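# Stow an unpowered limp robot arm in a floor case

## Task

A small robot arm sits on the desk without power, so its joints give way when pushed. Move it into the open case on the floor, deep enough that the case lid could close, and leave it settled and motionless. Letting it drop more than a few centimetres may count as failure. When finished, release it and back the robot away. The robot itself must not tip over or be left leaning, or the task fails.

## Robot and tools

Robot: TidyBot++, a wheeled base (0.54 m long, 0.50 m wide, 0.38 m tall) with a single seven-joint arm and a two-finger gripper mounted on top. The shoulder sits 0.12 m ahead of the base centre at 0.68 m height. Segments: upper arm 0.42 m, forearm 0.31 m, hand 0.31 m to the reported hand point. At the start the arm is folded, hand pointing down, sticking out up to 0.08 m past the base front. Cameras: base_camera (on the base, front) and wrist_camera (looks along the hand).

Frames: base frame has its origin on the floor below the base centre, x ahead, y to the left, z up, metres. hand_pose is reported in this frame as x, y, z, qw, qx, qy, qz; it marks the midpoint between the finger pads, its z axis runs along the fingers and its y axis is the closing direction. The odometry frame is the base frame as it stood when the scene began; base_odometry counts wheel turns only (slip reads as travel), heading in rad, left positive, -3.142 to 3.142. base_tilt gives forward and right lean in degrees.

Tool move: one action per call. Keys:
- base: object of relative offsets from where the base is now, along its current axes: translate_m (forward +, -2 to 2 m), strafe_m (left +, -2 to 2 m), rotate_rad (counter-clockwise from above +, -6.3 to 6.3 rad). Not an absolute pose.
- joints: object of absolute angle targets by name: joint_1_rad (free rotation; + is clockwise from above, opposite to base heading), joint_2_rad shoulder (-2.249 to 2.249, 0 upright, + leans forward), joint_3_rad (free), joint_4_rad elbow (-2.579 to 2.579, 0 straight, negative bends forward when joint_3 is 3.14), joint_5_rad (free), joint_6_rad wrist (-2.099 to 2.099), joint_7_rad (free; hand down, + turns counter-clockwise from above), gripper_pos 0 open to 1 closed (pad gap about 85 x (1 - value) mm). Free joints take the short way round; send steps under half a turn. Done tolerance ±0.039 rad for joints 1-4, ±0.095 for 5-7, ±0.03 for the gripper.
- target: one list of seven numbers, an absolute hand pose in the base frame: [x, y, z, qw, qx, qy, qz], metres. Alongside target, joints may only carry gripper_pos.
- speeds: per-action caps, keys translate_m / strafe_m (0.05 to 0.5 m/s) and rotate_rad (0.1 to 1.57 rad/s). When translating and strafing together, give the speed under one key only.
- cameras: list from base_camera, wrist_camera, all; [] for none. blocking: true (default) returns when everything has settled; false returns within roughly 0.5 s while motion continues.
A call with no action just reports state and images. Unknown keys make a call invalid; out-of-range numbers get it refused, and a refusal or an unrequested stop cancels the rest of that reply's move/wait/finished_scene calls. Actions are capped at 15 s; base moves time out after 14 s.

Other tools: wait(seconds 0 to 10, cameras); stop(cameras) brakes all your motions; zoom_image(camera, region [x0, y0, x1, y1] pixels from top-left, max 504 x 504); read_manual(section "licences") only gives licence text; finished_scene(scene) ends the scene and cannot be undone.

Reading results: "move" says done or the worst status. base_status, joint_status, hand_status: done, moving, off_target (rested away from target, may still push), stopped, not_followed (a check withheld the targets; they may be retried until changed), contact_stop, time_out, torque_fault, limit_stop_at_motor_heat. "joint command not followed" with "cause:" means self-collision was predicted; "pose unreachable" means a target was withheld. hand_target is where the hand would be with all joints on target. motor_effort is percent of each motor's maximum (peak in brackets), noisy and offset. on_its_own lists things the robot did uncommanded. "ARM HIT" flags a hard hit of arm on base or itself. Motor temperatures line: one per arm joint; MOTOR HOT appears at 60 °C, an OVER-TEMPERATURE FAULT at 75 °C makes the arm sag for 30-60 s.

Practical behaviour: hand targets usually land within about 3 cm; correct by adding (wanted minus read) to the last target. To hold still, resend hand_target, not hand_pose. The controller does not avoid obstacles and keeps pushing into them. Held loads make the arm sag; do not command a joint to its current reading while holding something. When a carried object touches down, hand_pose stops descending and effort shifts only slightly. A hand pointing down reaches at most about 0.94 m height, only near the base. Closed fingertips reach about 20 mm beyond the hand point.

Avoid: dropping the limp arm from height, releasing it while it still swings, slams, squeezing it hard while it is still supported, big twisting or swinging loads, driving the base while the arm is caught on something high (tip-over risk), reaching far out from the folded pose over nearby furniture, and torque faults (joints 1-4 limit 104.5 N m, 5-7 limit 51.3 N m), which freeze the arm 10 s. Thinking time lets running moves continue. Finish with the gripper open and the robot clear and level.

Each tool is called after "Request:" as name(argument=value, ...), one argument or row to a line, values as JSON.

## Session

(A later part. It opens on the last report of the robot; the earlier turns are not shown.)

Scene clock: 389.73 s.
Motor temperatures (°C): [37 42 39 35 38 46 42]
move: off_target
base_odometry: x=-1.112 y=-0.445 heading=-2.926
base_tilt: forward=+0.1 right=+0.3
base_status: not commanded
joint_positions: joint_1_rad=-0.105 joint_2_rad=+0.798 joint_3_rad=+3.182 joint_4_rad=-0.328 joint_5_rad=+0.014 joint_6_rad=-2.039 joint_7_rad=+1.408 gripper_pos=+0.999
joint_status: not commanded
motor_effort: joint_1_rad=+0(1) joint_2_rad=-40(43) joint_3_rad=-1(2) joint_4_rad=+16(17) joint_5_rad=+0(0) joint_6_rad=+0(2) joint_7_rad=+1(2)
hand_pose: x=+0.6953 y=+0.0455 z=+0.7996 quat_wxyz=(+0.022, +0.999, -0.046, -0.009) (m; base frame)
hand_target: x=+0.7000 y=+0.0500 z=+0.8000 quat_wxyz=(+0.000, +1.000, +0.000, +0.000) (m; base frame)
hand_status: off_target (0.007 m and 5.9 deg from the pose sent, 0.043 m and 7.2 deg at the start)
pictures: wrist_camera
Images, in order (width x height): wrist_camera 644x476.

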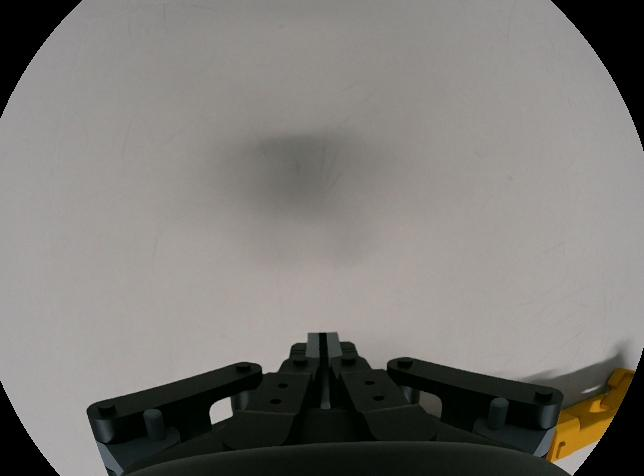

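Request:
move(
  target=[0.705, 0.05, 0.755, 0.0, 1.0, 0.0, 0.0],
  cameras=[],
)

Request:
move(
  target=[0.68, 0.05, 0.745, 0.0, 1.0, 0.0, 0.0],
  cameras=["wrist_camera"],
)

Scene clock: 406.30 s.
Motor temperatures (°C): [37 43 39 35 38 46 42]
move: off_target
base_odometry: x=-1.112 y=-0.445 heading=-2.926
base_tilt: forward=+0.1 right=+0.3
base_status: not commanded
joint_positions: joint_1_rad=-0.105 joint_2_rad=+0.763 joint_3_rad=+3.182 joint_4_rad=-0.580 joint_5_rad=+0.014 joint_6_rad=-1.845 joint_7_rad=+1.411 gripper_pos=+0.999
joint_status: not commanded
motor_effort: joint_1_rad=+0(1) joint_2_rad=-40(42) joint_3_rad=+0(1) joint_4_rad=+17(17) joint_5_rad=+0(1) joint_6_rad=+0(1) joint_7_rad=+1(2)
hand_pose: x=+0.7005 y=+0.0434 z=+0.7463 quat_wxyz=(+0.023, +0.999, -0.044, -0.020) (m; base frame)
hand_target: x=+0.7050 y=+0.0500 z=+0.7550 quat_wxyz=(+0.000, +1.000, +0.000, +0.000) (m; base frame)
hand_status: off_target (0.012 m and 6.1 deg from the pose sent, 0.046 m and 5.9 deg at the start)
pictures: none
No camera images: "cameras" was empty.

Scene clock: 407.50 s.
Motor temperatures (°C): [37 43 39 35 38 46 42]
move: off_target
base_odometry: x=-1.112 y=-0.445 heading=-2.926
base_tilt: forward=+0.1 right=+0.3
base_status: not commanded
joint_positions: joint_1_rad=-0.105 joint_2_rad=+0.665 joint_3_rad=+3.182 joint_4_rad=-0.788 joint_5_rad=+0.014 joint_6_rad=-1.730 joint_7_rad=+1.411 gripper_pos=+0.999
joint_status: not commanded
motor_effort: joint_1_rad=+0(1) joint_2_rad=-38(41) joint_3_rad=-1(1) joint_4_rad=+17(18) joint_5_rad=+0(1) joint_6_rad=+0(1) joint_7_rad=+1(1)
hand_pose: x=+0.6767 y=+0.0397 z=+0.7390 quat_wxyz=(+0.021, +0.999, -0.044, -0.018) (m; base frame)
hand_target: x=+0.6800 y=+0.0500 z=+0.7450 quat_wxyz=(+0.000, +1.000, +0.000, +0.000) (m; base frame)
hand_status: off_target (0.012 m and 6.0 deg from the pose sent, 0.022 m and 6.1 deg at the start)
pictures: wrist_camera
Images, in order (width x height): wrist_camera 644x476.

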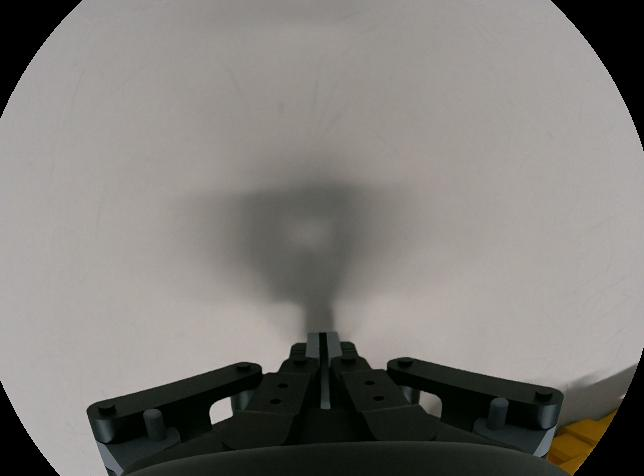

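Request:
move(
  target=[0.65, 0.05, 0.752, 0.0, 1.0, 0.0, 0.0],
  cameras=[],
)

Request:
move(
  target=[0.62, 0.05, 0.752, 0.0, 1.0, 0.0, 0.0],
  cameras=[],
)

Request:
move(
  target=[0.59, 0.045, 0.752, 0.0, 1.0, 0.0, 0.0],
  cameras=["wrist_camera"],
)

Scene clock: 414.20 s.
Motor temperatures (°C): [37 43 39 35 38 46 42]
move: off_target
base_odometry: x=-1.112 y=-0.445 heading=-2.926
base_tilt: forward=+0.1 right=+0.3
base_status: not commanded
joint_positions: joint_1_rad=-0.105 joint_2_rad=+0.570 joint_3_rad=+3.182 joint_4_rad=-0.924 joint_5_rad=+0.014 joint_6_rad=-1.684 joint_7_rad=+1.411 gripper_pos=+0.999
joint_status: not commanded
motor_effort: joint_1_rad=+0(1) joint_2_rad=-35(39) joint_3_rad=+0(1) joint_4_rad=+17(17) joint_5_rad=+0(1) joint_6_rad=+0(1) joint_7_rad=+0(2)
hand_pose: x=+0.6474 y=+0.0364 z=+0.7493 quat_wxyz=(+0.020, +0.999, -0.045, -0.016) (m; base frame)
hand_target: x=+0.6500 y=+0.0500 z=+0.7520 quat_wxyz=(+0.000, +1.000, +0.000, +0.000) (m; base frame)
hand_status: off_target (0.014 m and 5.9 deg from the pose sent, 0.031 m and 6.0 deg at the start)
pictures: none
No camera images: "cameras" was empty.

Scene clock: 415.27 s.
Motor temperatures (°C): [37 43 39 35 38 46 42]
move: off_target
base_odometry: x=-1.112 y=-0.445 heading=-2.926
base_tilt: forward=+0.1 right=+0.3
base_status: not commanded
joint_positions: joint_1_rad=-0.105 joint_2_rad=+0.491 joint_3_rad=+3.177 joint_4_rad=-1.059 joint_5_rad=+0.014 joint_6_rad=-1.626 joint_7_rad=+1.411 gripper_pos=+0.999
joint_status: not commanded
motor_effort: joint_1_rad=+0(1) joint_2_rad=-33(36) joint_3_rad=-1(1) joint_4_rad=+17(18) joint_5_rad=+0(1) joint_6_rad=-1(1) joint_7_rad=+1(2)
hand_pose: x=+0.6200 y=+0.0354 z=+0.7485 quat_wxyz=(+0.017, +0.999, -0.043, -0.015) (m; base frame)
hand_target: x=+0.6200 y=+0.0500 z=+0.7520 quat_wxyz=(+0.000, +1.000, +0.000, +0.000) (m; base frame)
hand_status: off_target (0.015 m and 5.6 deg from the pose sent, 0.031 m and 5.9 deg at the start)
pictures: none
No camera images: "cameras" was empty.

Scene clock: 416.27 s.
Motor temperatures (°C): [37 43 39 35 38 46 42]
move: off_target
base_odometry: x=-1.112 y=-0.445 heading=-2.926
base_tilt: forward=+0.1 right=+0.2
base_status: not commanded
joint_positions: joint_1_rad=-0.105 joint_2_rad=+0.409 joint_3_rad=+3.169 joint_4_rad=-1.181 joint_5_rad=+0.014 joint_6_rad=-1.580 joint_7_rad=+1.411 gripper_pos=+0.999
joint_status: not commanded
motor_effort: joint_1_rad=+0(1) joint_2_rad=-30(34) joint_3_rad=+0(2) joint_4_rad=+16(17) joint_5_rad=+0(1) joint_6_rad=-1(2) joint_7_rad=+1(2)
hand_pose: x=+0.5907 y=+0.0358 z=+0.7506 quat_wxyz=(+0.014, +0.999, -0.040, -0.012) (m; base frame)
hand_target: x=+0.5900 y=+0.0450 z=+0.7520 quat_wxyz=(+0.000, +1.000, +0.000, +0.000) (m; base frame)
hand_status: off_target (0.009 m and 5.0 deg from the pose sent, 0.032 m and 5.6 deg at the start)
pictures: wrist_camera
Images, in order (width x height): wrist_camera 644x476.

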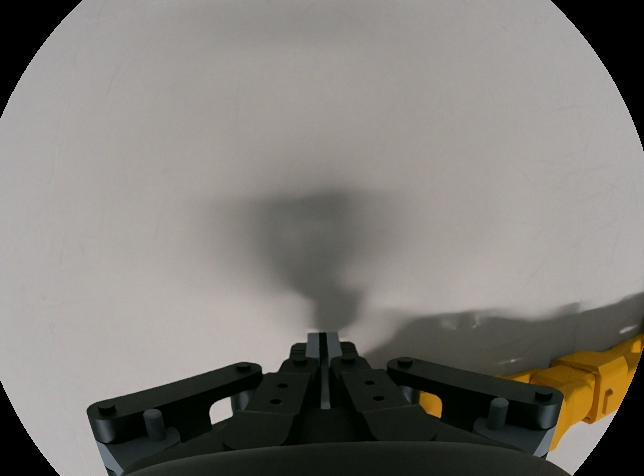

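Request:
move(
  target=[0.56, 0.03, 0.752, 0.0, 1.0, 0.0, 0.0],
  cameras=[],
)

Request:
move(
  target=[0.53, 0.015, 0.752, 0.0, 1.0, 0.0, 0.0],
  cameras=["wrist_camera"],
)

Scene clock: 420.73 s.
Motor temperatures (°C): [37 43 39 35 38 46 42]
move: off_target
base_odometry: x=-1.112 y=-0.445 heading=-2.926
base_tilt: forward=+0.1 right=+0.2
base_status: not commanded
joint_positions: joint_1_rad=-0.091 joint_2_rad=+0.332 joint_3_rad=+3.164 joint_4_rad=-1.296 joint_5_rad=+0.014 joint_6_rad=-1.543 joint_7_rad=+1.422 gripper_pos=+0.999
joint_status: not commanded
motor_effort: joint_1_rad=+1(2) joint_2_rad=-27(32) joint_3_rad=+1(1) joint_4_rad=+16(18) joint_5_rad=+1(1) joint_6_rad=-1(2) joint_7_rad=+2(2)
hand_pose: x=+0.5599 y=+0.0286 z=+0.7506 quat_wxyz=(+0.012, +0.999, -0.039, -0.014) (m; base frame)
hand_target: x=+0.5600 y=+0.0300 z=+0.7520 quat_wxyz=(+0.000, +1.000, +0.000, +0.000) (m; base frame)
hand_status: off_target (0.002 m and 4.9 deg from the pose sent, 0.031 m and 5.0 deg at the start)
pictures: none
No camera images: "cameras" was empty.

Scene clock: 421.67 s.
Motor temperatures (°C): [37 43 39 35 38 46 42]
move: off_target
base_odometry: x=-1.112 y=-0.445 heading=-2.926
base_tilt: forward=+0.1 right=+0.3
base_status: not commanded
joint_positions: joint_1_rad=-0.061 joint_2_rad=+0.255 joint_3_rad=+3.163 joint_4_rad=-1.398 joint_5_rad=+0.014 joint_6_rad=-1.515 joint_7_rad=+1.452 gripper_pos=+0.999
joint_status: not commanded
motor_effort: joint_1_rad=+1(2) joint_2_rad=-25(29) joint_3_rad=+1(1) joint_4_rad=+17(18) joint_5_rad=+1(1) joint_6_rad=-1(2) joint_7_rad=+1(2)
hand_pose: x=+0.5302 y=+0.0141 z=+0.7520 quat_wxyz=(+0.011, +0.999, -0.039, -0.012) (m; base frame)
hand_target: x=+0.5300 y=+0.0150 z=+0.7520 quat_wxyz=(+0.000, +1.000, +0.000, +0.000) (m; base frame)
hand_status: off_target (0.001 m and 4.8 deg from the pose sent, 0.033 m and 4.9 deg at the start)
pictures: wrist_camera
Images, in order (width x height): wrist_camera 644x476.

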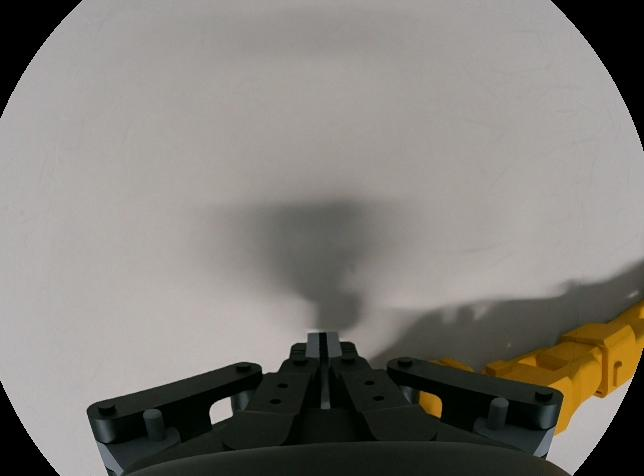

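Request:
move(
  target=[0.50, 0.0, 0.90, 0.0, 1.0, 0.0, 0.0],
  cameras=["wrist_camera"],
)

Scene clock: 426.80 s.
Motor temperatures (°C): [37 43 39 35 38 46 42]
move: off_target
base_odometry: x=-1.112 y=-0.445 heading=-2.926
base_tilt: forward=+0.1 right=+0.3
base_status: not commanded
joint_positions: joint_1_rad=-0.035 joint_2_rad=+0.231 joint_3_rad=+3.164 joint_4_rad=-0.986 joint_5_rad=+0.014 joint_6_rad=-1.914 joint_7_rad=+1.493 gripper_pos=+0.999
joint_status: not commanded
motor_effort: joint_1_rad=+0(1) joint_2_rad=-23(27) joint_3_rad=+0(1) joint_4_rad=+17(18) joint_5_rad=+0(1) joint_6_rad=+0(1) joint_7_rad=+1(2)
hand_pose: x=+0.5137 y=+0.0036 z=+0.8891 quat_wxyz=(+0.009, +0.999, -0.035, +0.006) (m; base frame)
hand_target: x=+0.5000 y=+0.0000 z=+0.9000 quat_wxyz=(+0.000, +1.000, +0.000, +0.000) (m; base frame)
hand_status: off_target (0.018 m and 4.2 deg from the pose sent, 0.152 m and 4.8 deg at the start)
pictures: wrist_camera
Images, in order (width x height): wrist_camera 644x476.

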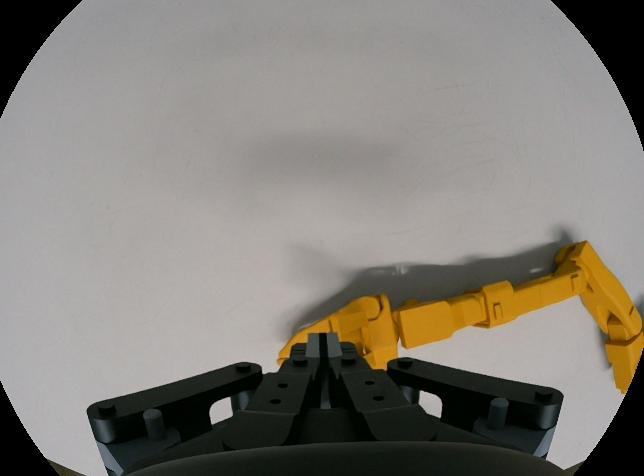

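Request:
move(
  base={"translate_m": -0.12, "strafe_m": -0.13},
  cameras=["wrist_camera"],
)

Scene clock: 432.10 s.
Motor temperatures (°C): [37 43 39 35 38 46 42]
move: done
base_odometry: x=-1.022 y=-0.293 heading=-2.926
base_tilt: forward=+0.1 right=+0.3
base_status: done
joint_positions: joint_1_rad=-0.023 joint_2_rad=+0.220 joint_3_rad=+3.171 joint_4_rad=-0.985 joint_5_rad=+0.014 joint_6_rad=-1.924 joint_7_rad=+1.494 gripper_pos=+0.999
joint_status: not commanded
motor_effort: joint_1_rad=+0(2) joint_2_rad=-22(27) joint_3_rad=-1(2) joint_4_rad=+16(17) joint_5_rad=+0(1) joint_6_rad=+0(2) joint_7_rad=+1(2)
hand_pose: x=+0.5087 y=-0.0034 z=+0.8934 quat_wxyz=(+0.009, +0.999, -0.044, +0.007) (m; base frame)
hand_target: x=+0.5000 y=+0.0000 z=+0.9000 quat_wxyz=(+0.000, +1.000, +0.000, +0.000) (m; base frame)
hand_status: not commanded
pictures: wrist_camera
Images, in order (width x height): wrist_camera 644x476.

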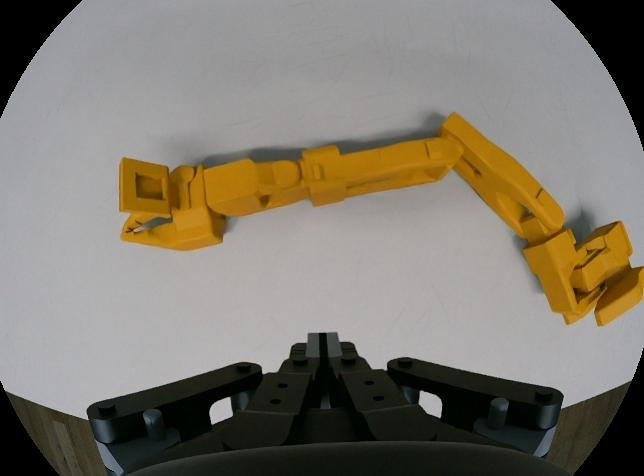

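Request:
move(
  target=[0.613, -0.197, 0.83, 0.0, 0.9135, 0.4067, 0.0],
  joints={"gripper_pos": 0.0},
  cameras=["wrist_camera"],
)

Scene clock: 509.20 s.
Motor temperatures (°C): [37 42 39 35 38 46 42]
move: off_target
base_odometry: x=-1.022 y=-0.293 heading=-2.926
base_tilt: forward=+0.1 right=+0.3
base_status: not commanded
joint_positions: joint_1_rad=+0.401 joint_2_rad=+0.616 joint_3_rad=+3.090 joint_4_rad=-0.617 joint_5_rad=+0.014 joint_6_rad=-1.924 joint_7_rad=+2.681 gripper_pos=+0.000
joint_status: all done
motor_effort: joint_1_rad=+0(2) joint_2_rad=-36(38) joint_3_rad=-2(2) joint_4_rad=+16(17) joint_5_rad=+0(1) joint_6_rad=+0(1) joint_7_rad=+1(2)
hand_pose: x=+0.6170 y=-0.1939 z=+0.8188 quat_wxyz=(-0.011, +0.931, +0.365, +0.000) (m; base frame)
hand_target: x=+0.6130 y=-0.1970 z=+0.8300 quat_wxyz=(+0.000, +0.914, +0.407, +0.000) (m; base frame)
hand_status: off_target (0.012 m and 5.3 deg from the pose sent, 0.229 m and 53.0 deg at the start)
pictures: wrist_camera
Images, in order (width x height): wrist_camera 644x476.

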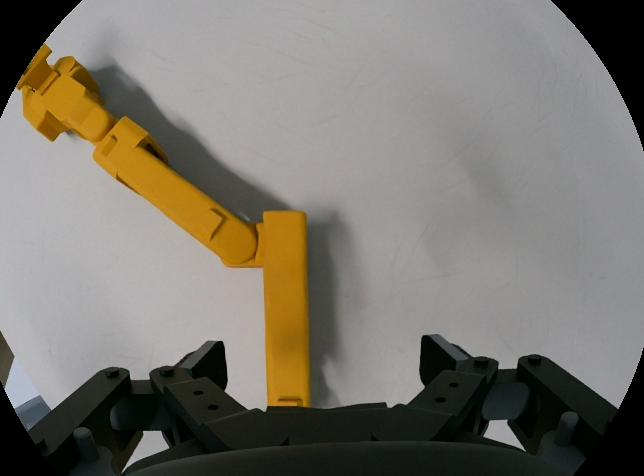

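Request:
move(
  target=[0.591, -0.188, 0.785, 0.0, 0.9135, 0.4067, 0.0],
  cameras=["wrist_camera"],
)

Scene clock: 523.57 s.
Motor temperatures (°C): [37 43 39 35 38 46 42]
move: off_target
base_odometry: x=-1.022 y=-0.293 heading=-2.926
base_tilt: forward=+0.1 right=+0.3
base_status: not commanded
joint_positions: joint_1_rad=+0.403 joint_2_rad=+0.516 joint_3_rad=+3.086 joint_4_rad=-0.921 joint_5_rad=+0.014 joint_6_rad=-1.749 joint_7_rad=+2.684 gripper_pos=+0.000
joint_status: not commanded
motor_effort: joint_1_rad=+0(1) joint_2_rad=-33(36) joint_3_rad=-1(2) joint_4_rad=+17(17) joint_5_rad=+0(1) joint_6_rad=+0(1) joint_7_rad=+1(1)
hand_pose: x=+0.5904 y=-0.1806 z=+0.7792 quat_wxyz=(-0.020, +0.929, +0.369, -0.012) (m; base frame)
hand_target: x=+0.5910 y=-0.1880 z=+0.7850 quat_wxyz=(+0.000, +0.914, +0.407, +0.000) (m; base frame)
hand_status: off_target (0.009 m and 5.3 deg from the pose sent, 0.043 m and 5.3 deg at the start)
pictures: wrist_camera
Images, in order (width x height): wrist_camera 644x476.

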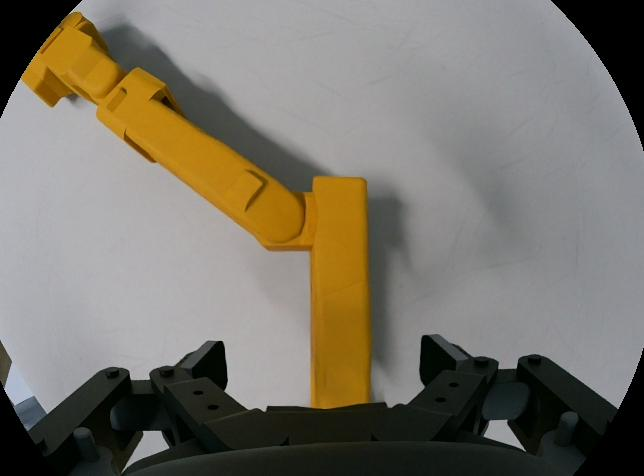

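Request:
move(
  target=[0.598, -0.195, 0.755, 0.0, 0.9135, 0.4067, 0.0],
  cameras=["wrist_camera"],
)

Request:
move(
  target=[0.598, -0.195, 0.742, 0.0, 0.9135, 0.4067, 0.0],
  cameras=["wrist_camera"],
)

Scene clock: 529.70 s.
Motor temperatures (°C): [37 43 39 35 38 46 42]
move: off_target
base_odometry: x=-1.022 y=-0.293 heading=-2.926
base_tilt: forward=+0.1 right=+0.3
base_status: not commanded
joint_positions: joint_1_rad=+0.414 joint_2_rad=+0.520 joint_3_rad=+3.083 joint_4_rad=-0.991 joint_5_rad=+0.014 joint_6_rad=-1.662 joint_7_rad=+2.686 gripper_pos=+0.000
joint_status: not commanded
motor_effort: joint_1_rad=+0(1) joint_2_rad=-34(36) joint_3_rad=-2(2) joint_4_rad=+17(18) joint_5_rad=+0(1) joint_6_rad=+1(1) joint_7_rad=+1(2)
hand_pose: x=+0.5964 y=-0.1867 z=+0.7554 quat_wxyz=(-0.016, +0.930, +0.367, -0.006) (m; base frame)
hand_target: x=+0.5980 y=-0.1950 z=+0.7550 quat_wxyz=(+0.000, +0.914, +0.407, +0.000) (m; base frame)
hand_status: off_target (0.008 m and 5.3 deg from the pose sent, 0.029 m and 5.3 deg at the start)
pictures: wrist_camera
Images, in order (width x height): wrist_camera 644x476.

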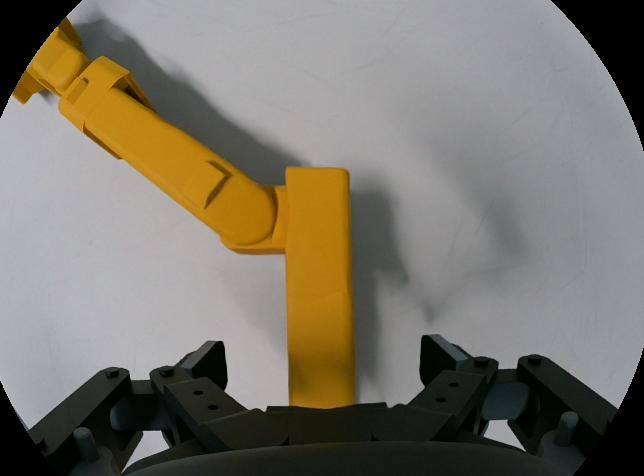

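Scene clock: 530.40 s.
Motor temperatures (°C): [37 43 39 35 38 46 42]
move: off_target
base_odometry: x=-1.022 y=-0.293 heading=-2.926
base_tilt: forward=+0.1 right=+0.3
base_status: not commanded
joint_positions: joint_1_rad=+0.415 joint_2_rad=+0.520 joint_3_rad=+3.081 joint_4_rad=-1.035 joint_5_rad=+0.014 joint_6_rad=-1.618 joint_7_rad=+2.686 gripper_pos=+0.000
joint_status: not commanded
motor_effort: joint_1_rad=+0(1) joint_2_rad=-34(35) joint_3_rad=-2(2) joint_4_rad=+17(18) joint_5_rad=-1(1) joint_6_rad=+0(1) joint_7_rad=+1(2)
hand_pose: x=+0.5969 y=-0.1864 z=+0.7413 quat_wxyz=(-0.017, +0.930, +0.367, -0.006) (m; base frame)
hand_target: x=+0.5980 y=-0.1950 z=+0.7420 quat_wxyz=(+0.000, +0.914, +0.407, +0.000) (m; base frame)
hand_status: off_target (0.009 m and 5.3 deg from the pose sent, 0.016 m and 5.3 deg at the start)
pictures: wrist_camera
Images, in order (width x height): wrist_camera 644x476.

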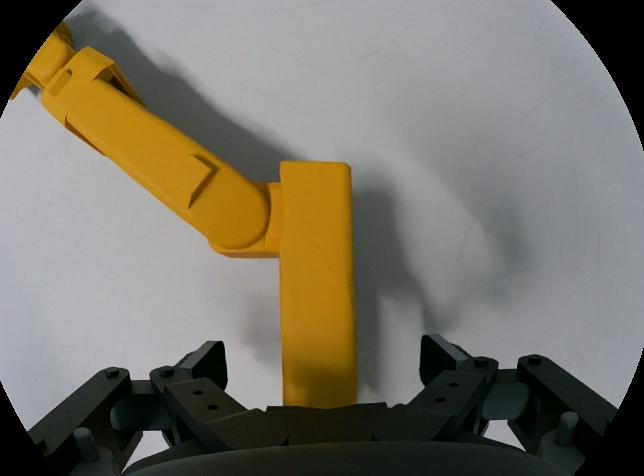

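Request:
move(
  joints={"gripper_pos": 0.75},
  cameras=["wrist_camera"],
)

Scene clock: 534.67 s.
Motor temperatures (°C): [37 43 39 35 38 46 42]
move: done
base_odometry: x=-1.022 y=-0.293 heading=-2.926
base_tilt: forward=+0.1 right=+0.3
base_status: not commanded
joint_positions: joint_1_rad=+0.418 joint_2_rad=+0.512 joint_3_rad=+3.078 joint_4_rad=-1.036 joint_5_rad=+0.014 joint_6_rad=-1.617 joint_7_rad=+2.686 gripper_pos=+0.740
joint_status: all done
motor_effort: joint_1_rad=+0(2) joint_2_rad=-32(34) joint_3_rad=-1(2) joint_4_rad=+16(18) joint_5_rad=+1(3) joint_6_rad=+1(4) joint_7_rad=+2(3)
hand_pose: x=+0.5966 y=-0.1863 z=+0.7456 quat_wxyz=(-0.014, +0.930, +0.367, -0.002) (m; base frame)
hand_target: x=+0.5980 y=-0.1950 z=+0.7420 quat_wxyz=(+0.000, +0.914, +0.407, +0.000) (m; base frame)
hand_status: not commanded
pictures: wrist_camera
Images, in order (width x height): wrist_camera 644x476.

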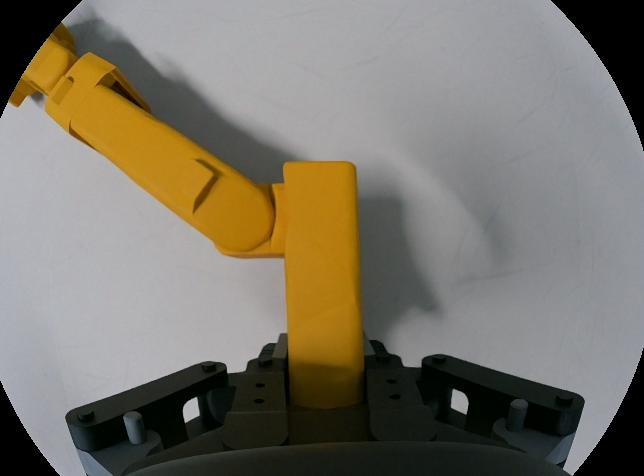

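Request:
move(
  joints={"gripper_pos": 1.0},
  cameras=[],
)

Request:
move(
  target=[0.598, -0.195, 0.775, 0.0, 0.9135, 0.4067, 0.0],
  cameras=["wrist_camera"],
)

Scene clock: 540.53 s.
Motor temperatures (°C): [37 43 39 35 38 46 42]
move: off_target
base_odometry: x=-1.022 y=-0.293 heading=-2.926
base_tilt: forward=+0.1 right=+0.3
base_status: not commanded
joint_positions: joint_1_rad=+0.418 joint_2_rad=+0.511 joint_3_rad=+3.078 joint_4_rad=-1.036 joint_5_rad=+0.014 joint_6_rad=-1.617 joint_7_rad=+2.686 gripper_pos=+0.750
joint_status: gripper_pos off_target (ended at +0.750, target +1.000)
motor_effort: joint_1_rad=+0(1) joint_2_rad=-32(33) joint_3_rad=+0(2) joint_4_rad=+16(17) joint_5_rad=+1(2) joint_6_rad=+1(2) joint_7_rad=+2(2)
hand_pose: x=+0.5965 y=-0.1863 z=+0.7459 quat_wxyz=(-0.013, +0.930, +0.367, -0.002) (m; base frame)
hand_target: x=+0.5980 y=-0.1950 z=+0.7420 quat_wxyz=(+0.000, +0.914, +0.407, +0.000) (m; base frame)
hand_status: not commanded
pictures: none
No camera images: "cameras" was empty.

Scene clock: 541.50 s.
Motor temperatures (°C): [37 43 39 35 38 46 42]
move: off_target
base_odometry: x=-1.022 y=-0.293 heading=-2.926
base_tilt: forward=+0.1 right=+0.3
base_status: not commanded
joint_positions: joint_1_rad=+0.418 joint_2_rad=+0.543 joint_3_rad=+3.077 joint_4_rad=-0.973 joint_5_rad=+0.014 joint_6_rad=-1.652 joint_7_rad=+2.693 gripper_pos=+0.750
joint_status: not commanded
motor_effort: joint_1_rad=+0(1) joint_2_rad=-40(40) joint_3_rad=-2(3) joint_4_rad=+21(21) joint_5_rad=-1(2) joint_6_rad=+0(2) joint_7_rad=+1(2)
hand_pose: x=+0.6055 y=-0.1901 z=+0.7486 quat_wxyz=(-0.016, +0.929, +0.371, -0.003) (m; base frame)
hand_target: x=+0.5980 y=-0.1950 z=+0.7750 quat_wxyz=(+0.000, +0.914, +0.407, +0.000) (m; base frame)
hand_status: off_target (0.028 m and 4.9 deg from the pose sent, 0.030 m and 5.1 deg at the start)
pictures: wrist_camera
Images, in order (width x height): wrist_camera 644x476.

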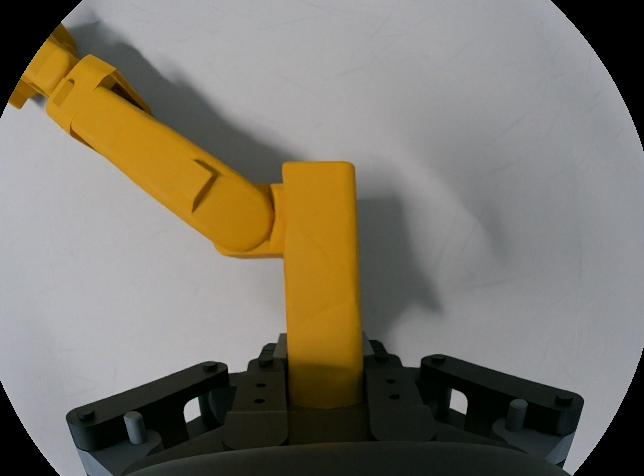

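Request:
move(
  target=[0.59, -0.195, 0.81, 0.0, 0.9135, 0.4067, 0.0],
  cameras=["wrist_camera"],
)

Scene clock: 545.73 s.
Motor temperatures (°C): [37 43 39 35 38 46 42]
move: off_target
base_odometry: x=-1.022 y=-0.293 heading=-2.926
base_tilt: forward=+0.1 right=+0.3
base_status: not commanded
joint_positions: joint_1_rad=+0.418 joint_2_rad=+0.550 joint_3_rad=+3.077 joint_4_rad=-0.865 joint_5_rad=+0.014 joint_6_rad=-1.751 joint_7_rad=+2.695 gripper_pos=+0.750
joint_status: not commanded
motor_effort: joint_1_rad=+0(1) joint_2_rad=-39(42) joint_3_rad=-3(4) joint_4_rad=+20(21) joint_5_rad=-2(3) joint_6_rad=-2(2) joint_7_rad=+1(2)
hand_pose: x=+0.6047 y=-0.1914 z=+0.7789 quat_wxyz=(-0.015, +0.929, +0.370, -0.002) (m; base frame)
hand_target: x=+0.5900 y=-0.1950 z=+0.8100 quat_wxyz=(+0.000, +0.914, +0.407, +0.000) (m; base frame)
hand_status: off_target (0.035 m and 4.8 deg from the pose sent, 0.064 m and 4.9 deg at the start)
pictures: wrist_camera
Images, in order (width x height): wrist_camera 644x476.

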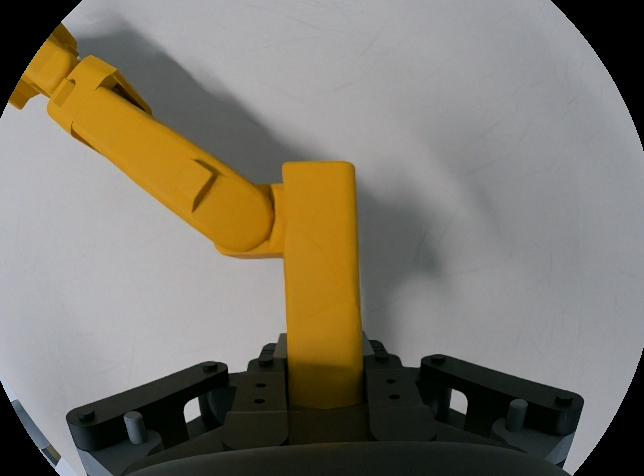

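Request:
move(
  target=[0.56, -0.16, 0.87, 0.0, 0.9135, 0.4067, 0.0],
  cameras=[],
)

Request:
move(
  base={"translate_m": -0.5},
  speeds={"translate_m": 0.25},
  cameras=["wrist_camera"],
)

Scene clock: 560.63 s.
Motor temperatures (°C): [36 43 39 35 38 46 42]
move: off_target
base_odometry: x=-1.022 y=-0.293 heading=-2.926
base_tilt: forward=+0.1 right=+0.3
base_status: not commanded
joint_positions: joint_1_rad=+0.383 joint_2_rad=+0.478 joint_3_rad=+3.079 joint_4_rad=-0.776 joint_5_rad=+0.014 joint_6_rad=-1.909 joint_7_rad=+2.695 gripper_pos=+0.750
joint_status: not commanded
motor_effort: joint_1_rad=-1(2) joint_2_rad=-37(44) joint_3_rad=-1(4) joint_4_rad=+20(22) joint_5_rad=-2(2) joint_6_rad=-1(2) joint_7_rad=+1(2)
hand_pose: x=+0.5755 y=-0.1630 z=+0.8427 quat_wxyz=(-0.013, +0.922, +0.386, -0.003) (m; base frame)
hand_target: x=+0.5600 y=-0.1600 z=+0.8700 quat_wxyz=(+0.000, +0.914, +0.407, +0.000) (m; base frame)
hand_status: off_target (0.031 m and 3.0 deg from the pose sent, 0.106 m and 4.8 deg at the start)
pictures: none
No camera images: "cameras" was empty.

Scene clock: 563.50 s.
Motor temperatures (°C): [36 43 39 35 38 46 42]
move: done
base_odometry: x=-0.533 y=-0.185 heading=-2.926
base_tilt: forward=+0.1 right=+0.3
base_status: done
joint_positions: joint_1_rad=+0.382 joint_2_rad=+0.480 joint_3_rad=+3.079 joint_4_rad=-0.776 joint_5_rad=+0.014 joint_6_rad=-1.918 joint_7_rad=+2.695 gripper_pos=+0.750
joint_status: not commanded
motor_effort: joint_1_rad=+0(2) joint_2_rad=-38(41) joint_3_rad=-2(3) joint_4_rad=+19(20) joint_5_rad=-1(2) joint_6_rad=-1(2) joint_7_rad=+1(2)
hand_pose: x=+0.5734 y=-0.1617 z=+0.8417 quat_wxyz=(-0.016, +0.922, +0.386, -0.007) (m; base frame)
hand_target: x=+0.5600 y=-0.1600 z=+0.8700 quat_wxyz=(+0.000, +0.914, +0.407, +0.000) (m; base frame)
hand_status: not commanded
pictures: wrist_camera
Images, in order (width x height): wrist_camera 644x476.

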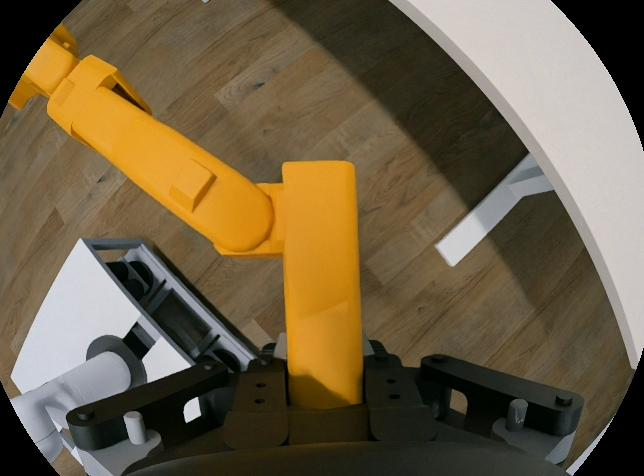

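Request:
move(
  base={"translate_m": -0.12},
  speeds={"translate_m": 0.2},
  target=[0.50, 0.0, 0.87, 0.0, 0.978, -0.208, 0.0],
  cameras=["wrist_camera"],
)

Scene clock: 577.03 s.
Motor temperatures (°C): [36 43 39 35 38 46 42]
move: off_target
base_odometry: x=-0.416 y=-0.160 heading=-2.926
base_tilt: forward=+0.1 right=+0.3
base_status: done
joint_positions: joint_1_rad=-0.046 joint_2_rad=+0.240 joint_3_rad=+3.208 joint_4_rad=-1.104 joint_5_rad=+0.014 joint_6_rad=-1.892 joint_7_rad=+1.262 gripper_pos=+0.750
joint_status: not commanded
motor_effort: joint_1_rad=+0(2) joint_2_rad=-29(41) joint_3_rad=+0(3) joint_4_rad=+21(21) joint_5_rad=-1(2) joint_6_rad=+0(3) joint_7_rad=+0(2)
hand_pose: x=+0.4965 y=-0.0070 z=+0.8511 quat_wxyz=(+0.021, +0.985, -0.165, -0.045) (m; base frame)
hand_target: x=+0.5000 y=+0.0000 z=+0.8700 quat_wxyz=(+0.000, +0.978, -0.208, +0.000) (m; base frame)
hand_status: off_target (0.020 m and 7.6 deg from the pose sent, 0.180 m and 69.5 deg at the start)
pictures: wrist_camera
Images, in order (width x height): wrist_camera 644x476.

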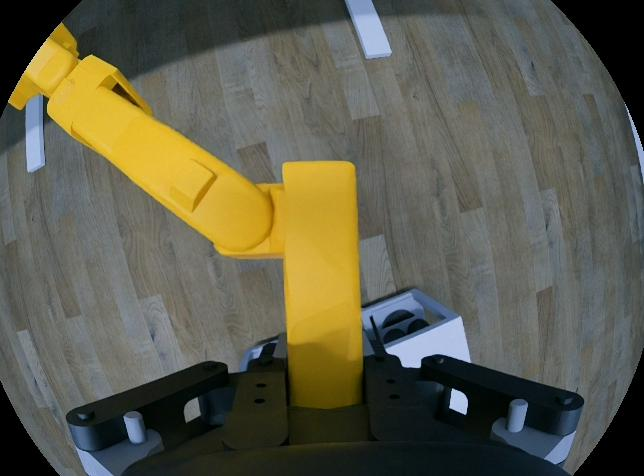

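Request:
move(
  target=[0.50, 0.0, 0.79, 0.0, 0.9511, -0.309, 0.0],
  cameras=[],
)

Request:
move(
  target=[0.50, 0.0, 0.72, 0.0, 0.9511, -0.309, 0.0],
  cameras=["wrist_camera", "base_camera"],
)

Scene clock: 586.30 s.
Motor temperatures (°C): [36 43 39 35 38 46 42]
move: off_target
base_odometry: x=-0.416 y=-0.160 heading=-2.926
base_tilt: forward=+0.1 right=+0.3
base_status: not commanded
joint_positions: joint_1_rad=-0.053 joint_2_rad=+0.213 joint_3_rad=+3.215 joint_4_rad=-1.401 joint_5_rad=+0.014 joint_6_rad=-1.631 joint_7_rad=+1.051 gripper_pos=+0.750
joint_status: not commanded
motor_effort: joint_1_rad=+0(1) joint_2_rad=-29(31) joint_3_rad=-1(1) joint_4_rad=+21(22) joint_5_rad=+0(1) joint_6_rad=+0(1) joint_7_rad=+1(2)
hand_pose: x=+0.4905 y=-0.0082 z=+0.7701 quat_wxyz=(+0.027, +0.963, -0.266, -0.046) (m; base frame)
hand_target: x=+0.5000 y=+0.0000 z=+0.7900 quat_wxyz=(+0.000, +0.951, -0.309, +0.000) (m; base frame)
hand_status: off_target (0.024 m and 8.0 deg from the pose sent, 0.062 m and 17.9 deg at the start)
pictures: none
No camera images: "cameras" was empty.

Scene clock: 587.53 s.
Motor temperatures (°C): [36 43 39 35 38 46 42]
move: off_target
base_odometry: x=-0.416 y=-0.160 heading=-2.926
base_tilt: forward=+0.1 right=+0.3
base_status: not commanded
joint_positions: joint_1_rad=-0.057 joint_2_rad=+0.212 joint_3_rad=+3.218 joint_4_rad=-1.606 joint_5_rad=+0.014 joint_6_rad=-1.412 joint_7_rad=+1.051 gripper_pos=+0.750
joint_status: not commanded
motor_effort: joint_1_rad=+0(1) joint_2_rad=-28(30) joint_3_rad=+0(1) joint_4_rad=+21(22) joint_5_rad=+0(1) joint_6_rad=+1(1) joint_7_rad=+1(2)
hand_pose: x=+0.4854 y=-0.0088 z=+0.7060 quat_wxyz=(+0.025, +0.963, -0.264, -0.039) (m; base frame)
hand_target: x=+0.5000 y=+0.0000 z=+0.7200 quat_wxyz=(+0.000, +0.951, -0.309, +0.000) (m; base frame)
hand_status: off_target (0.022 m and 7.6 deg from the pose sent, 0.052 m and 8.0 deg at the start)
pictures: base_camera, wrist_camera
Images, in order (width x height): base_camera 644x364, wrist_camera 644x476.

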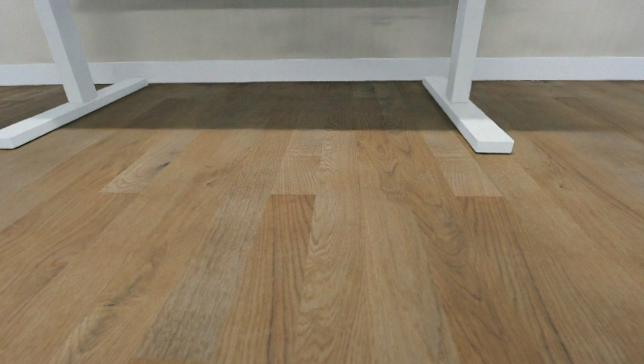

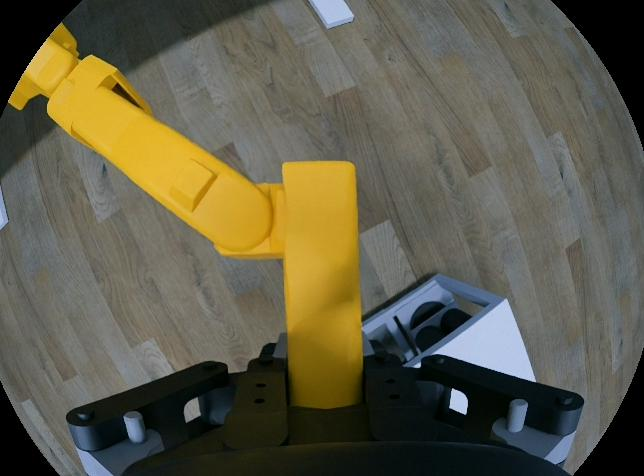

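Request:
move(
  base={"translate_m": 0.12},
  speeds={"translate_m": 0.08},
  cameras=["wrist_camera"],
)

Request:
move(
  base={"translate_m": 0.05},
  speeds={"translate_m": 0.05},
  cameras=["wrist_camera"],
)

Scene clock: 595.97 s.
Motor temperatures (°C): [36 43 39 35 38 46 42]
move: done
base_odometry: x=-0.534 y=-0.185 heading=-2.927
base_tilt: forward=+0.1 right=+0.3
base_status: done
joint_positions: joint_1_rad=-0.059 joint_2_rad=+0.214 joint_3_rad=+3.219 joint_4_rad=-1.608 joint_5_rad=+0.014 joint_6_rad=-1.402 joint_7_rad=+1.051 gripper_pos=+0.750
joint_status: not commanded
motor_effort: joint_1_rad=+0(1) joint_2_rad=-28(30) joint_3_rad=+0(1) joint_4_rad=+21(22) joint_5_rad=+0(1) joint_6_rad=+1(2) joint_7_rad=+1(2)
hand_pose: x=+0.4880 y=-0.0088 z=+0.7048 quat_wxyz=(+0.025, +0.964, -0.264, -0.036) (m; base frame)
hand_target: x=+0.5000 y=+0.0000 z=+0.7200 quat_wxyz=(+0.000, +0.951, -0.309, +0.000) (m; base frame)
hand_status: not commanded
pictures: wrist_camera
Images, in order (width x height): wrist_camera 644x476.

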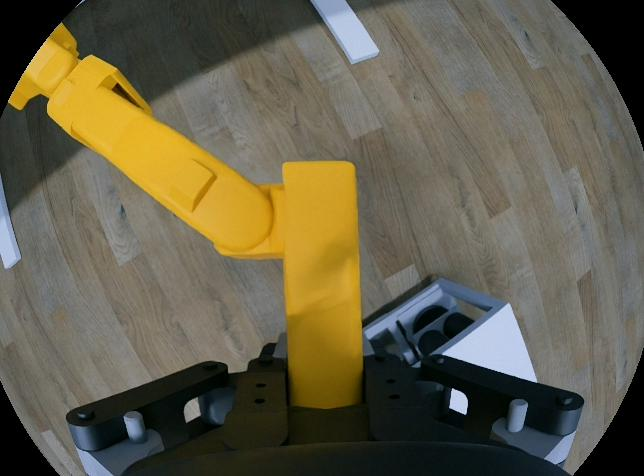

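Scene clock: 597.43 s.
Motor temperatures (°C): [36 43 39 35 38 46 42]
move: done
base_odometry: x=-0.583 y=-0.196 heading=-2.927
base_tilt: forward=+0.1 right=+0.2
base_status: done
joint_positions: joint_1_rad=-0.059 joint_2_rad=+0.214 joint_3_rad=+3.219 joint_4_rad=-1.608 joint_5_rad=+0.014 joint_6_rad=-1.400 joint_7_rad=+1.051 gripper_pos=+0.750
joint_status: not commanded
motor_effort: joint_1_rad=+0(1) joint_2_rad=-28(31) joint_3_rad=+0(2) joint_4_rad=+21(23) joint_5_rad=-1(1) joint_6_rad=+0(2) joint_7_rad=+1(2)
hand_pose: x=+0.4884 y=-0.0087 z=+0.7046 quat_wxyz=(+0.025, +0.964, -0.264, -0.035) (m; base frame)
hand_target: x=+0.5000 y=+0.0000 z=+0.7200 quat_wxyz=(+0.000, +0.951, -0.309, +0.000) (m; base frame)
hand_status: not commanded
pictures: wrist_camera
Images, in order (width x height): wrist_camera 644x476.

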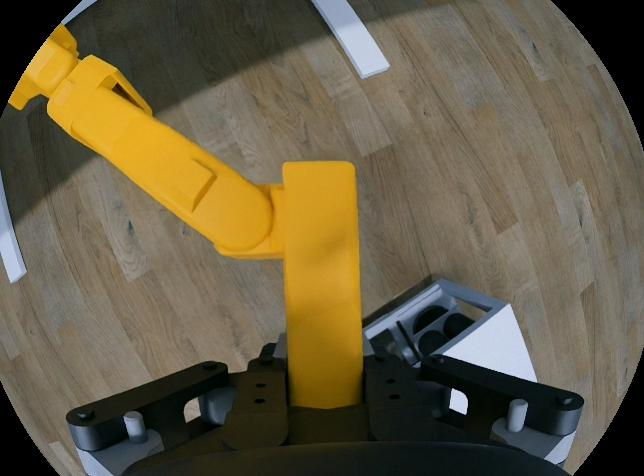

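Request:
move(
  base={"translate_m": 0.04},
  speeds={"translate_m": 0.05},
  cameras=["wrist_camera"],
)

Request:
move(
  base={"translate_m": 0.04},
  speeds={"translate_m": 0.05},
  cameras=["wrist_camera"],
)

Scene clock: 602.83 s.
Motor temperatures (°C): [36 43 39 35 38 46 42]
move: done
base_odometry: x=-0.622 y=-0.204 heading=-2.927
base_tilt: forward=+0.1 right=+0.3
base_status: done
joint_positions: joint_1_rad=-0.061 joint_2_rad=+0.196 joint_3_rad=+3.235 joint_4_rad=-1.636 joint_5_rad=+0.014 joint_6_rad=-1.404 joint_7_rad=+1.046 gripper_pos=+0.750
joint_status: not commanded
motor_effort: joint_1_rad=-1(4) joint_2_rad=-24(30) joint_3_rad=-1(4) joint_4_rad=+22(28) joint_5_rad=-1(4) joint_6_rad=+3(12) joint_7_rad=+0(2)
hand_pose: x=+0.4764 y=-0.0136 z=+0.7035 quat_wxyz=(+0.027, +0.961, -0.273, -0.041) (m; base frame)
hand_target: x=+0.5000 y=+0.0000 z=+0.7200 quat_wxyz=(+0.000, +0.951, -0.309, +0.000) (m; base frame)
hand_status: not commanded
pictures: wrist_camera
Images, in order (width x height): wrist_camera 644x476.

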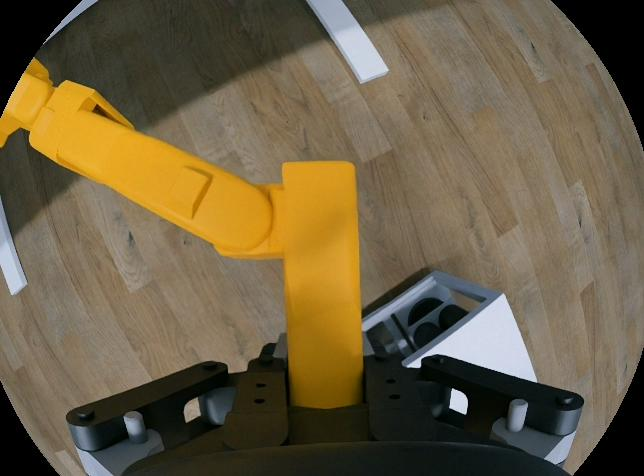

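Scene clock: 604.13 s.
Motor temperatures (°C): [36 43 39 35 38 46 42]
move: done
base_odometry: x=-0.661 y=-0.212 heading=-2.927
base_tilt: forward=+0.1 right=+0.3
base_status: done
joint_positions: joint_1_rad=-0.062 joint_2_rad=+0.207 joint_3_rad=+3.236 joint_4_rad=-1.636 joint_5_rad=+0.014 joint_6_rad=-1.399 joint_7_rad=+1.046 gripper_pos=+0.750
joint_status: not commanded
motor_effort: joint_1_rad=+0(3) joint_2_rad=-28(30) joint_3_rad=-1(2) joint_4_rad=+22(27) joint_5_rad=-2(3) joint_6_rad=+1(9) joint_7_rad=+0(1)
hand_pose: x=+0.4777 y=-0.0134 z=+0.6995 quat_wxyz=(+0.028, +0.961, -0.272, -0.044) (m; base frame)
hand_target: x=+0.5000 y=+0.0000 z=+0.7200 quat_wxyz=(+0.000, +0.951, -0.309, +0.000) (m; base frame)
hand_status: not commanded
pictures: wrist_camera
Images, in order (width x height): wrist_camera 644x476.

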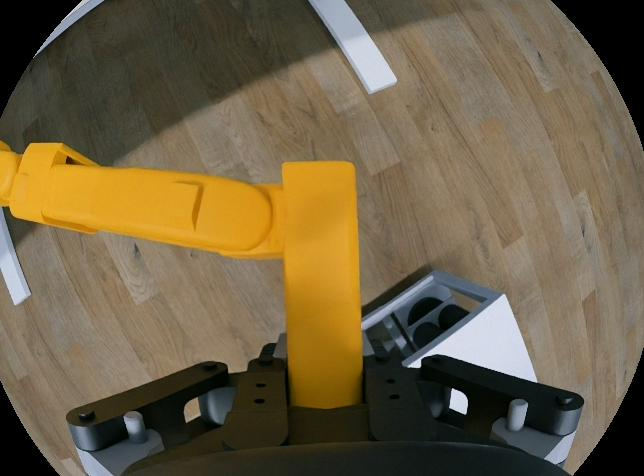

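Request:
move(
  cameras=["wrist_camera"],
)

Scene clock: 624.90 s.
Motor temperatures (°C): [36 43 39 35 38 46 42]
base_odometry: x=-0.661 y=-0.212 heading=-2.927
base_tilt: forward=+0.1 right=+0.3
base_status: done
joint_positions: joint_1_rad=-0.062 joint_2_rad=+0.207 joint_3_rad=+3.236 joint_4_rad=-1.636 joint_5_rad=+0.014 joint_6_rad=-1.399 joint_7_rad=+1.046 gripper_pos=+0.750
joint_status: not commanded
motor_effort: joint_1_rad=+0(3) joint_2_rad=-27(30) joint_3_rad=-1(2) joint_4_rad=+22(27) joint_5_rad=-1(3) joint_6_rad=+2(9) joint_7_rad=+0(1)
hand_pose: x=+0.4777 y=-0.0134 z=+0.6995 quat_wxyz=(+0.028, +0.961, -0.272, -0.044) (m; base frame)
hand_target: x=+0.5000 y=+0.0000 z=+0.7200 quat_wxyz=(+0.000, +0.951, -0.309, +0.000) (m; base frame)
hand_status: not commanded
pictures: wrist_camera
Images, in order (width x height): wrist_camera 644x476.

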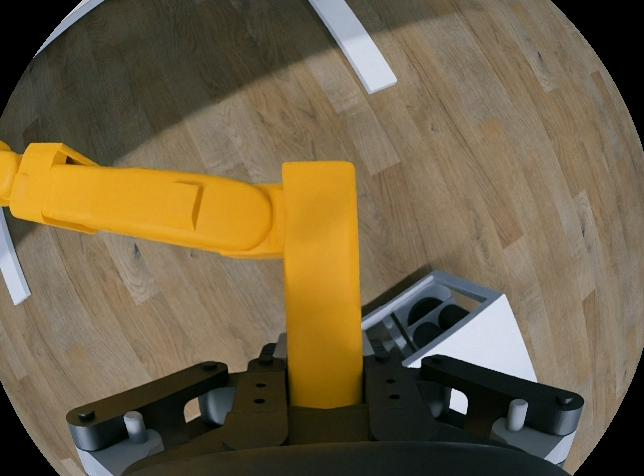

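Request:
move(
  base={"translate_m": 0.04},
  speeds={"translate_m": 0.06},
  cameras=["wrist_camera"],
)

Request:
move(
  base={"translate_m": 0.04},
  speeds={"translate_m": 0.06},
  cameras=["wrist_camera"],
)

Scene clock: 637.33 s.
Motor temperatures (°C): [36 43 39 35 38 46 42]
move: done
base_odometry: x=-0.700 y=-0.221 heading=-2.928
base_tilt: forward=+0.1 right=+0.2
base_status: done
joint_positions: joint_1_rad=-0.062 joint_2_rad=+0.212 joint_3_rad=+3.236 joint_4_rad=-1.636 joint_5_rad=+0.014 joint_6_rad=-1.395 joint_7_rad=+1.046 gripper_pos=+0.750
joint_status: not commanded
motor_effort: joint_1_rad=+0(2) joint_2_rad=-28(31) joint_3_rad=-1(2) joint_4_rad=+21(26) joint_5_rad=-1(3) joint_6_rad=+0(6) joint_7_rad=+1(1)
hand_pose: x=+0.4794 y=-0.0134 z=+0.6975 quat_wxyz=(+0.028, +0.961, -0.272, -0.044) (m; base frame)
hand_target: x=+0.5000 y=+0.0000 z=+0.7200 quat_wxyz=(+0.000, +0.951, -0.309, +0.000) (m; base frame)
hand_status: not commanded
pictures: wrist_camera
Images, in order (width x height): wrist_camera 644x476.

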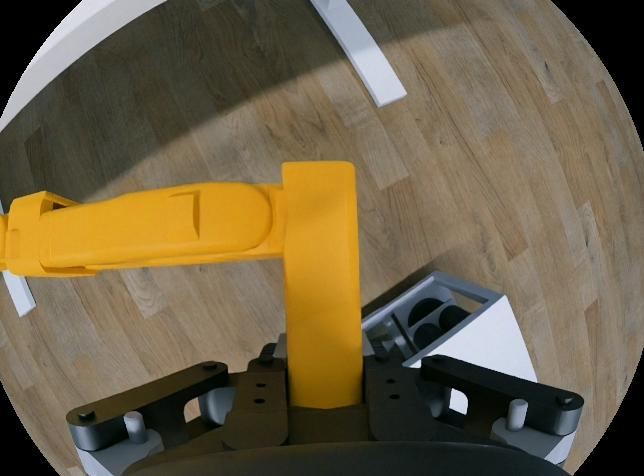

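Scene clock: 638.50 s.
Motor temperatures (°C): [36 43 39 35 38 46 42]
move: done
base_odometry: x=-0.740 y=-0.229 heading=-2.928
base_tilt: forward=+0.1 right=+0.3
base_status: done
joint_positions: joint_1_rad=-0.062 joint_2_rad=+0.213 joint_3_rad=+3.236 joint_4_rad=-1.636 joint_5_rad=+0.014 joint_6_rad=-1.393 joint_7_rad=+1.046 gripper_pos=+0.750
joint_status: not commanded
motor_effort: joint_1_rad=+0(1) joint_2_rad=-28(31) joint_3_rad=-1(1) joint_4_rad=+21(24) joint_5_rad=-1(3) joint_6_rad=+0(4) joint_7_rad=+1(1)
hand_pose: x=+0.4800 y=-0.0134 z=+0.6972 quat_wxyz=(+0.028, +0.961, -0.272, -0.044) (m; base frame)
hand_target: x=+0.5000 y=+0.0000 z=+0.7200 quat_wxyz=(+0.000, +0.951, -0.309, +0.000) (m; base frame)
hand_status: not commanded
pictures: wrist_camera
Images, in order (width x height): wrist_camera 644x476.

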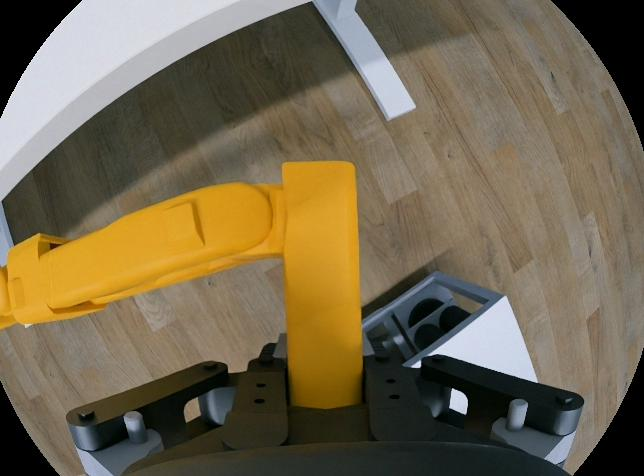

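Request:
move(
  base={"translate_m": 0.04},
  speeds={"translate_m": 0.06},
  cameras=["wrist_camera"],
)

Scene clock: 644.17 s.
Motor temperatures (°C): [36 43 39 35 38 46 42]
move: done
base_odometry: x=-0.779 y=-0.237 heading=-2.928
base_tilt: forward=+0.1 right=+0.2
base_status: done
joint_positions: joint_1_rad=-0.062 joint_2_rad=+0.212 joint_3_rad=+3.236 joint_4_rad=-1.636 joint_5_rad=+0.014 joint_6_rad=-1.392 joint_7_rad=+1.046 gripper_pos=+0.750
joint_status: not commanded
motor_effort: joint_1_rad=+0(2) joint_2_rad=-27(30) joint_3_rad=-1(2) joint_4_rad=+20(23) joint_5_rad=-1(3) joint_6_rad=-1(4) joint_7_rad=+1(1)
hand_pose: x=+0.4803 y=-0.0133 z=+0.6975 quat_wxyz=(+0.028, +0.961, -0.272, -0.043) (m; base frame)
hand_target: x=+0.5000 y=+0.0000 z=+0.7200 quat_wxyz=(+0.000, +0.951, -0.309, +0.000) (m; base frame)
hand_status: not commanded
pictures: wrist_camera
Images, in order (width x height): wrist_camera 644x476.

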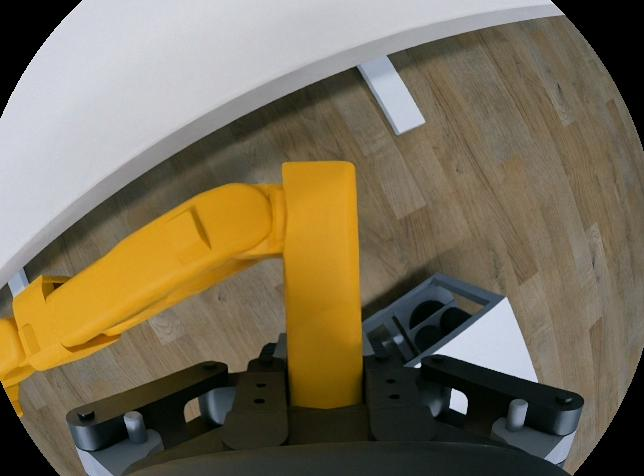

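Request:
move(
  target=[0.5, 0.0, 0.72, 0, 0.9135, -0.4067, 0],
  cameras=["wrist_camera"],
)

Scene clock: 656.73 s.
Motor temperatures (°C): [36 43 39 34 38 46 42]
move: off_target
base_odometry: x=-0.779 y=-0.237 heading=-2.928
base_tilt: forward=+0.1 right=+0.3
base_status: not commanded
joint_positions: joint_1_rad=-0.086 joint_2_rad=+0.212 joint_3_rad=+3.243 joint_4_rad=-1.635 joint_5_rad=+0.014 joint_6_rad=-1.389 joint_7_rad=+0.833 gripper_pos=+0.750
joint_status: not commanded
motor_effort: joint_1_rad=+0(1) joint_2_rad=-27(28) joint_3_rad=+0(1) joint_4_rad=+21(23) joint_5_rad=-1(2) joint_6_rad=+0(1) joint_7_rad=+1(2)
hand_pose: x=+0.4818 y=-0.0071 z=+0.6977 quat_wxyz=(+0.033, +0.930, -0.365, -0.038) (m; base frame)
hand_target: x=+0.5000 y=+0.0000 z=+0.7200 quat_wxyz=(+0.000, +0.914, -0.407, +0.000) (m; base frame)
hand_status: off_target (0.030 m and 7.7 deg from the pose sent, 0.033 m and 17.4 deg at the start)
pictures: wrist_camera
Images, in order (width x height): wrist_camera 644x476.

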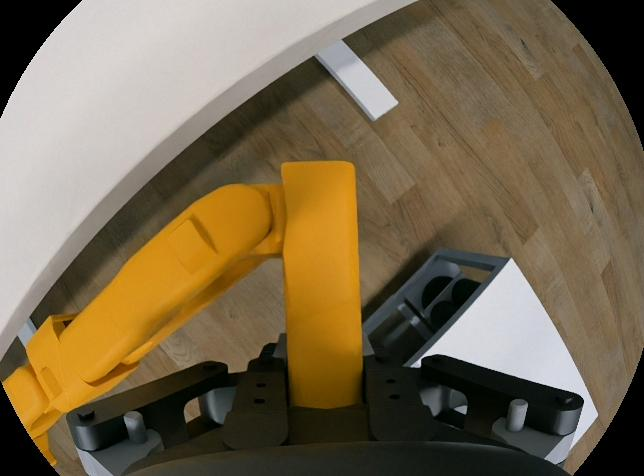

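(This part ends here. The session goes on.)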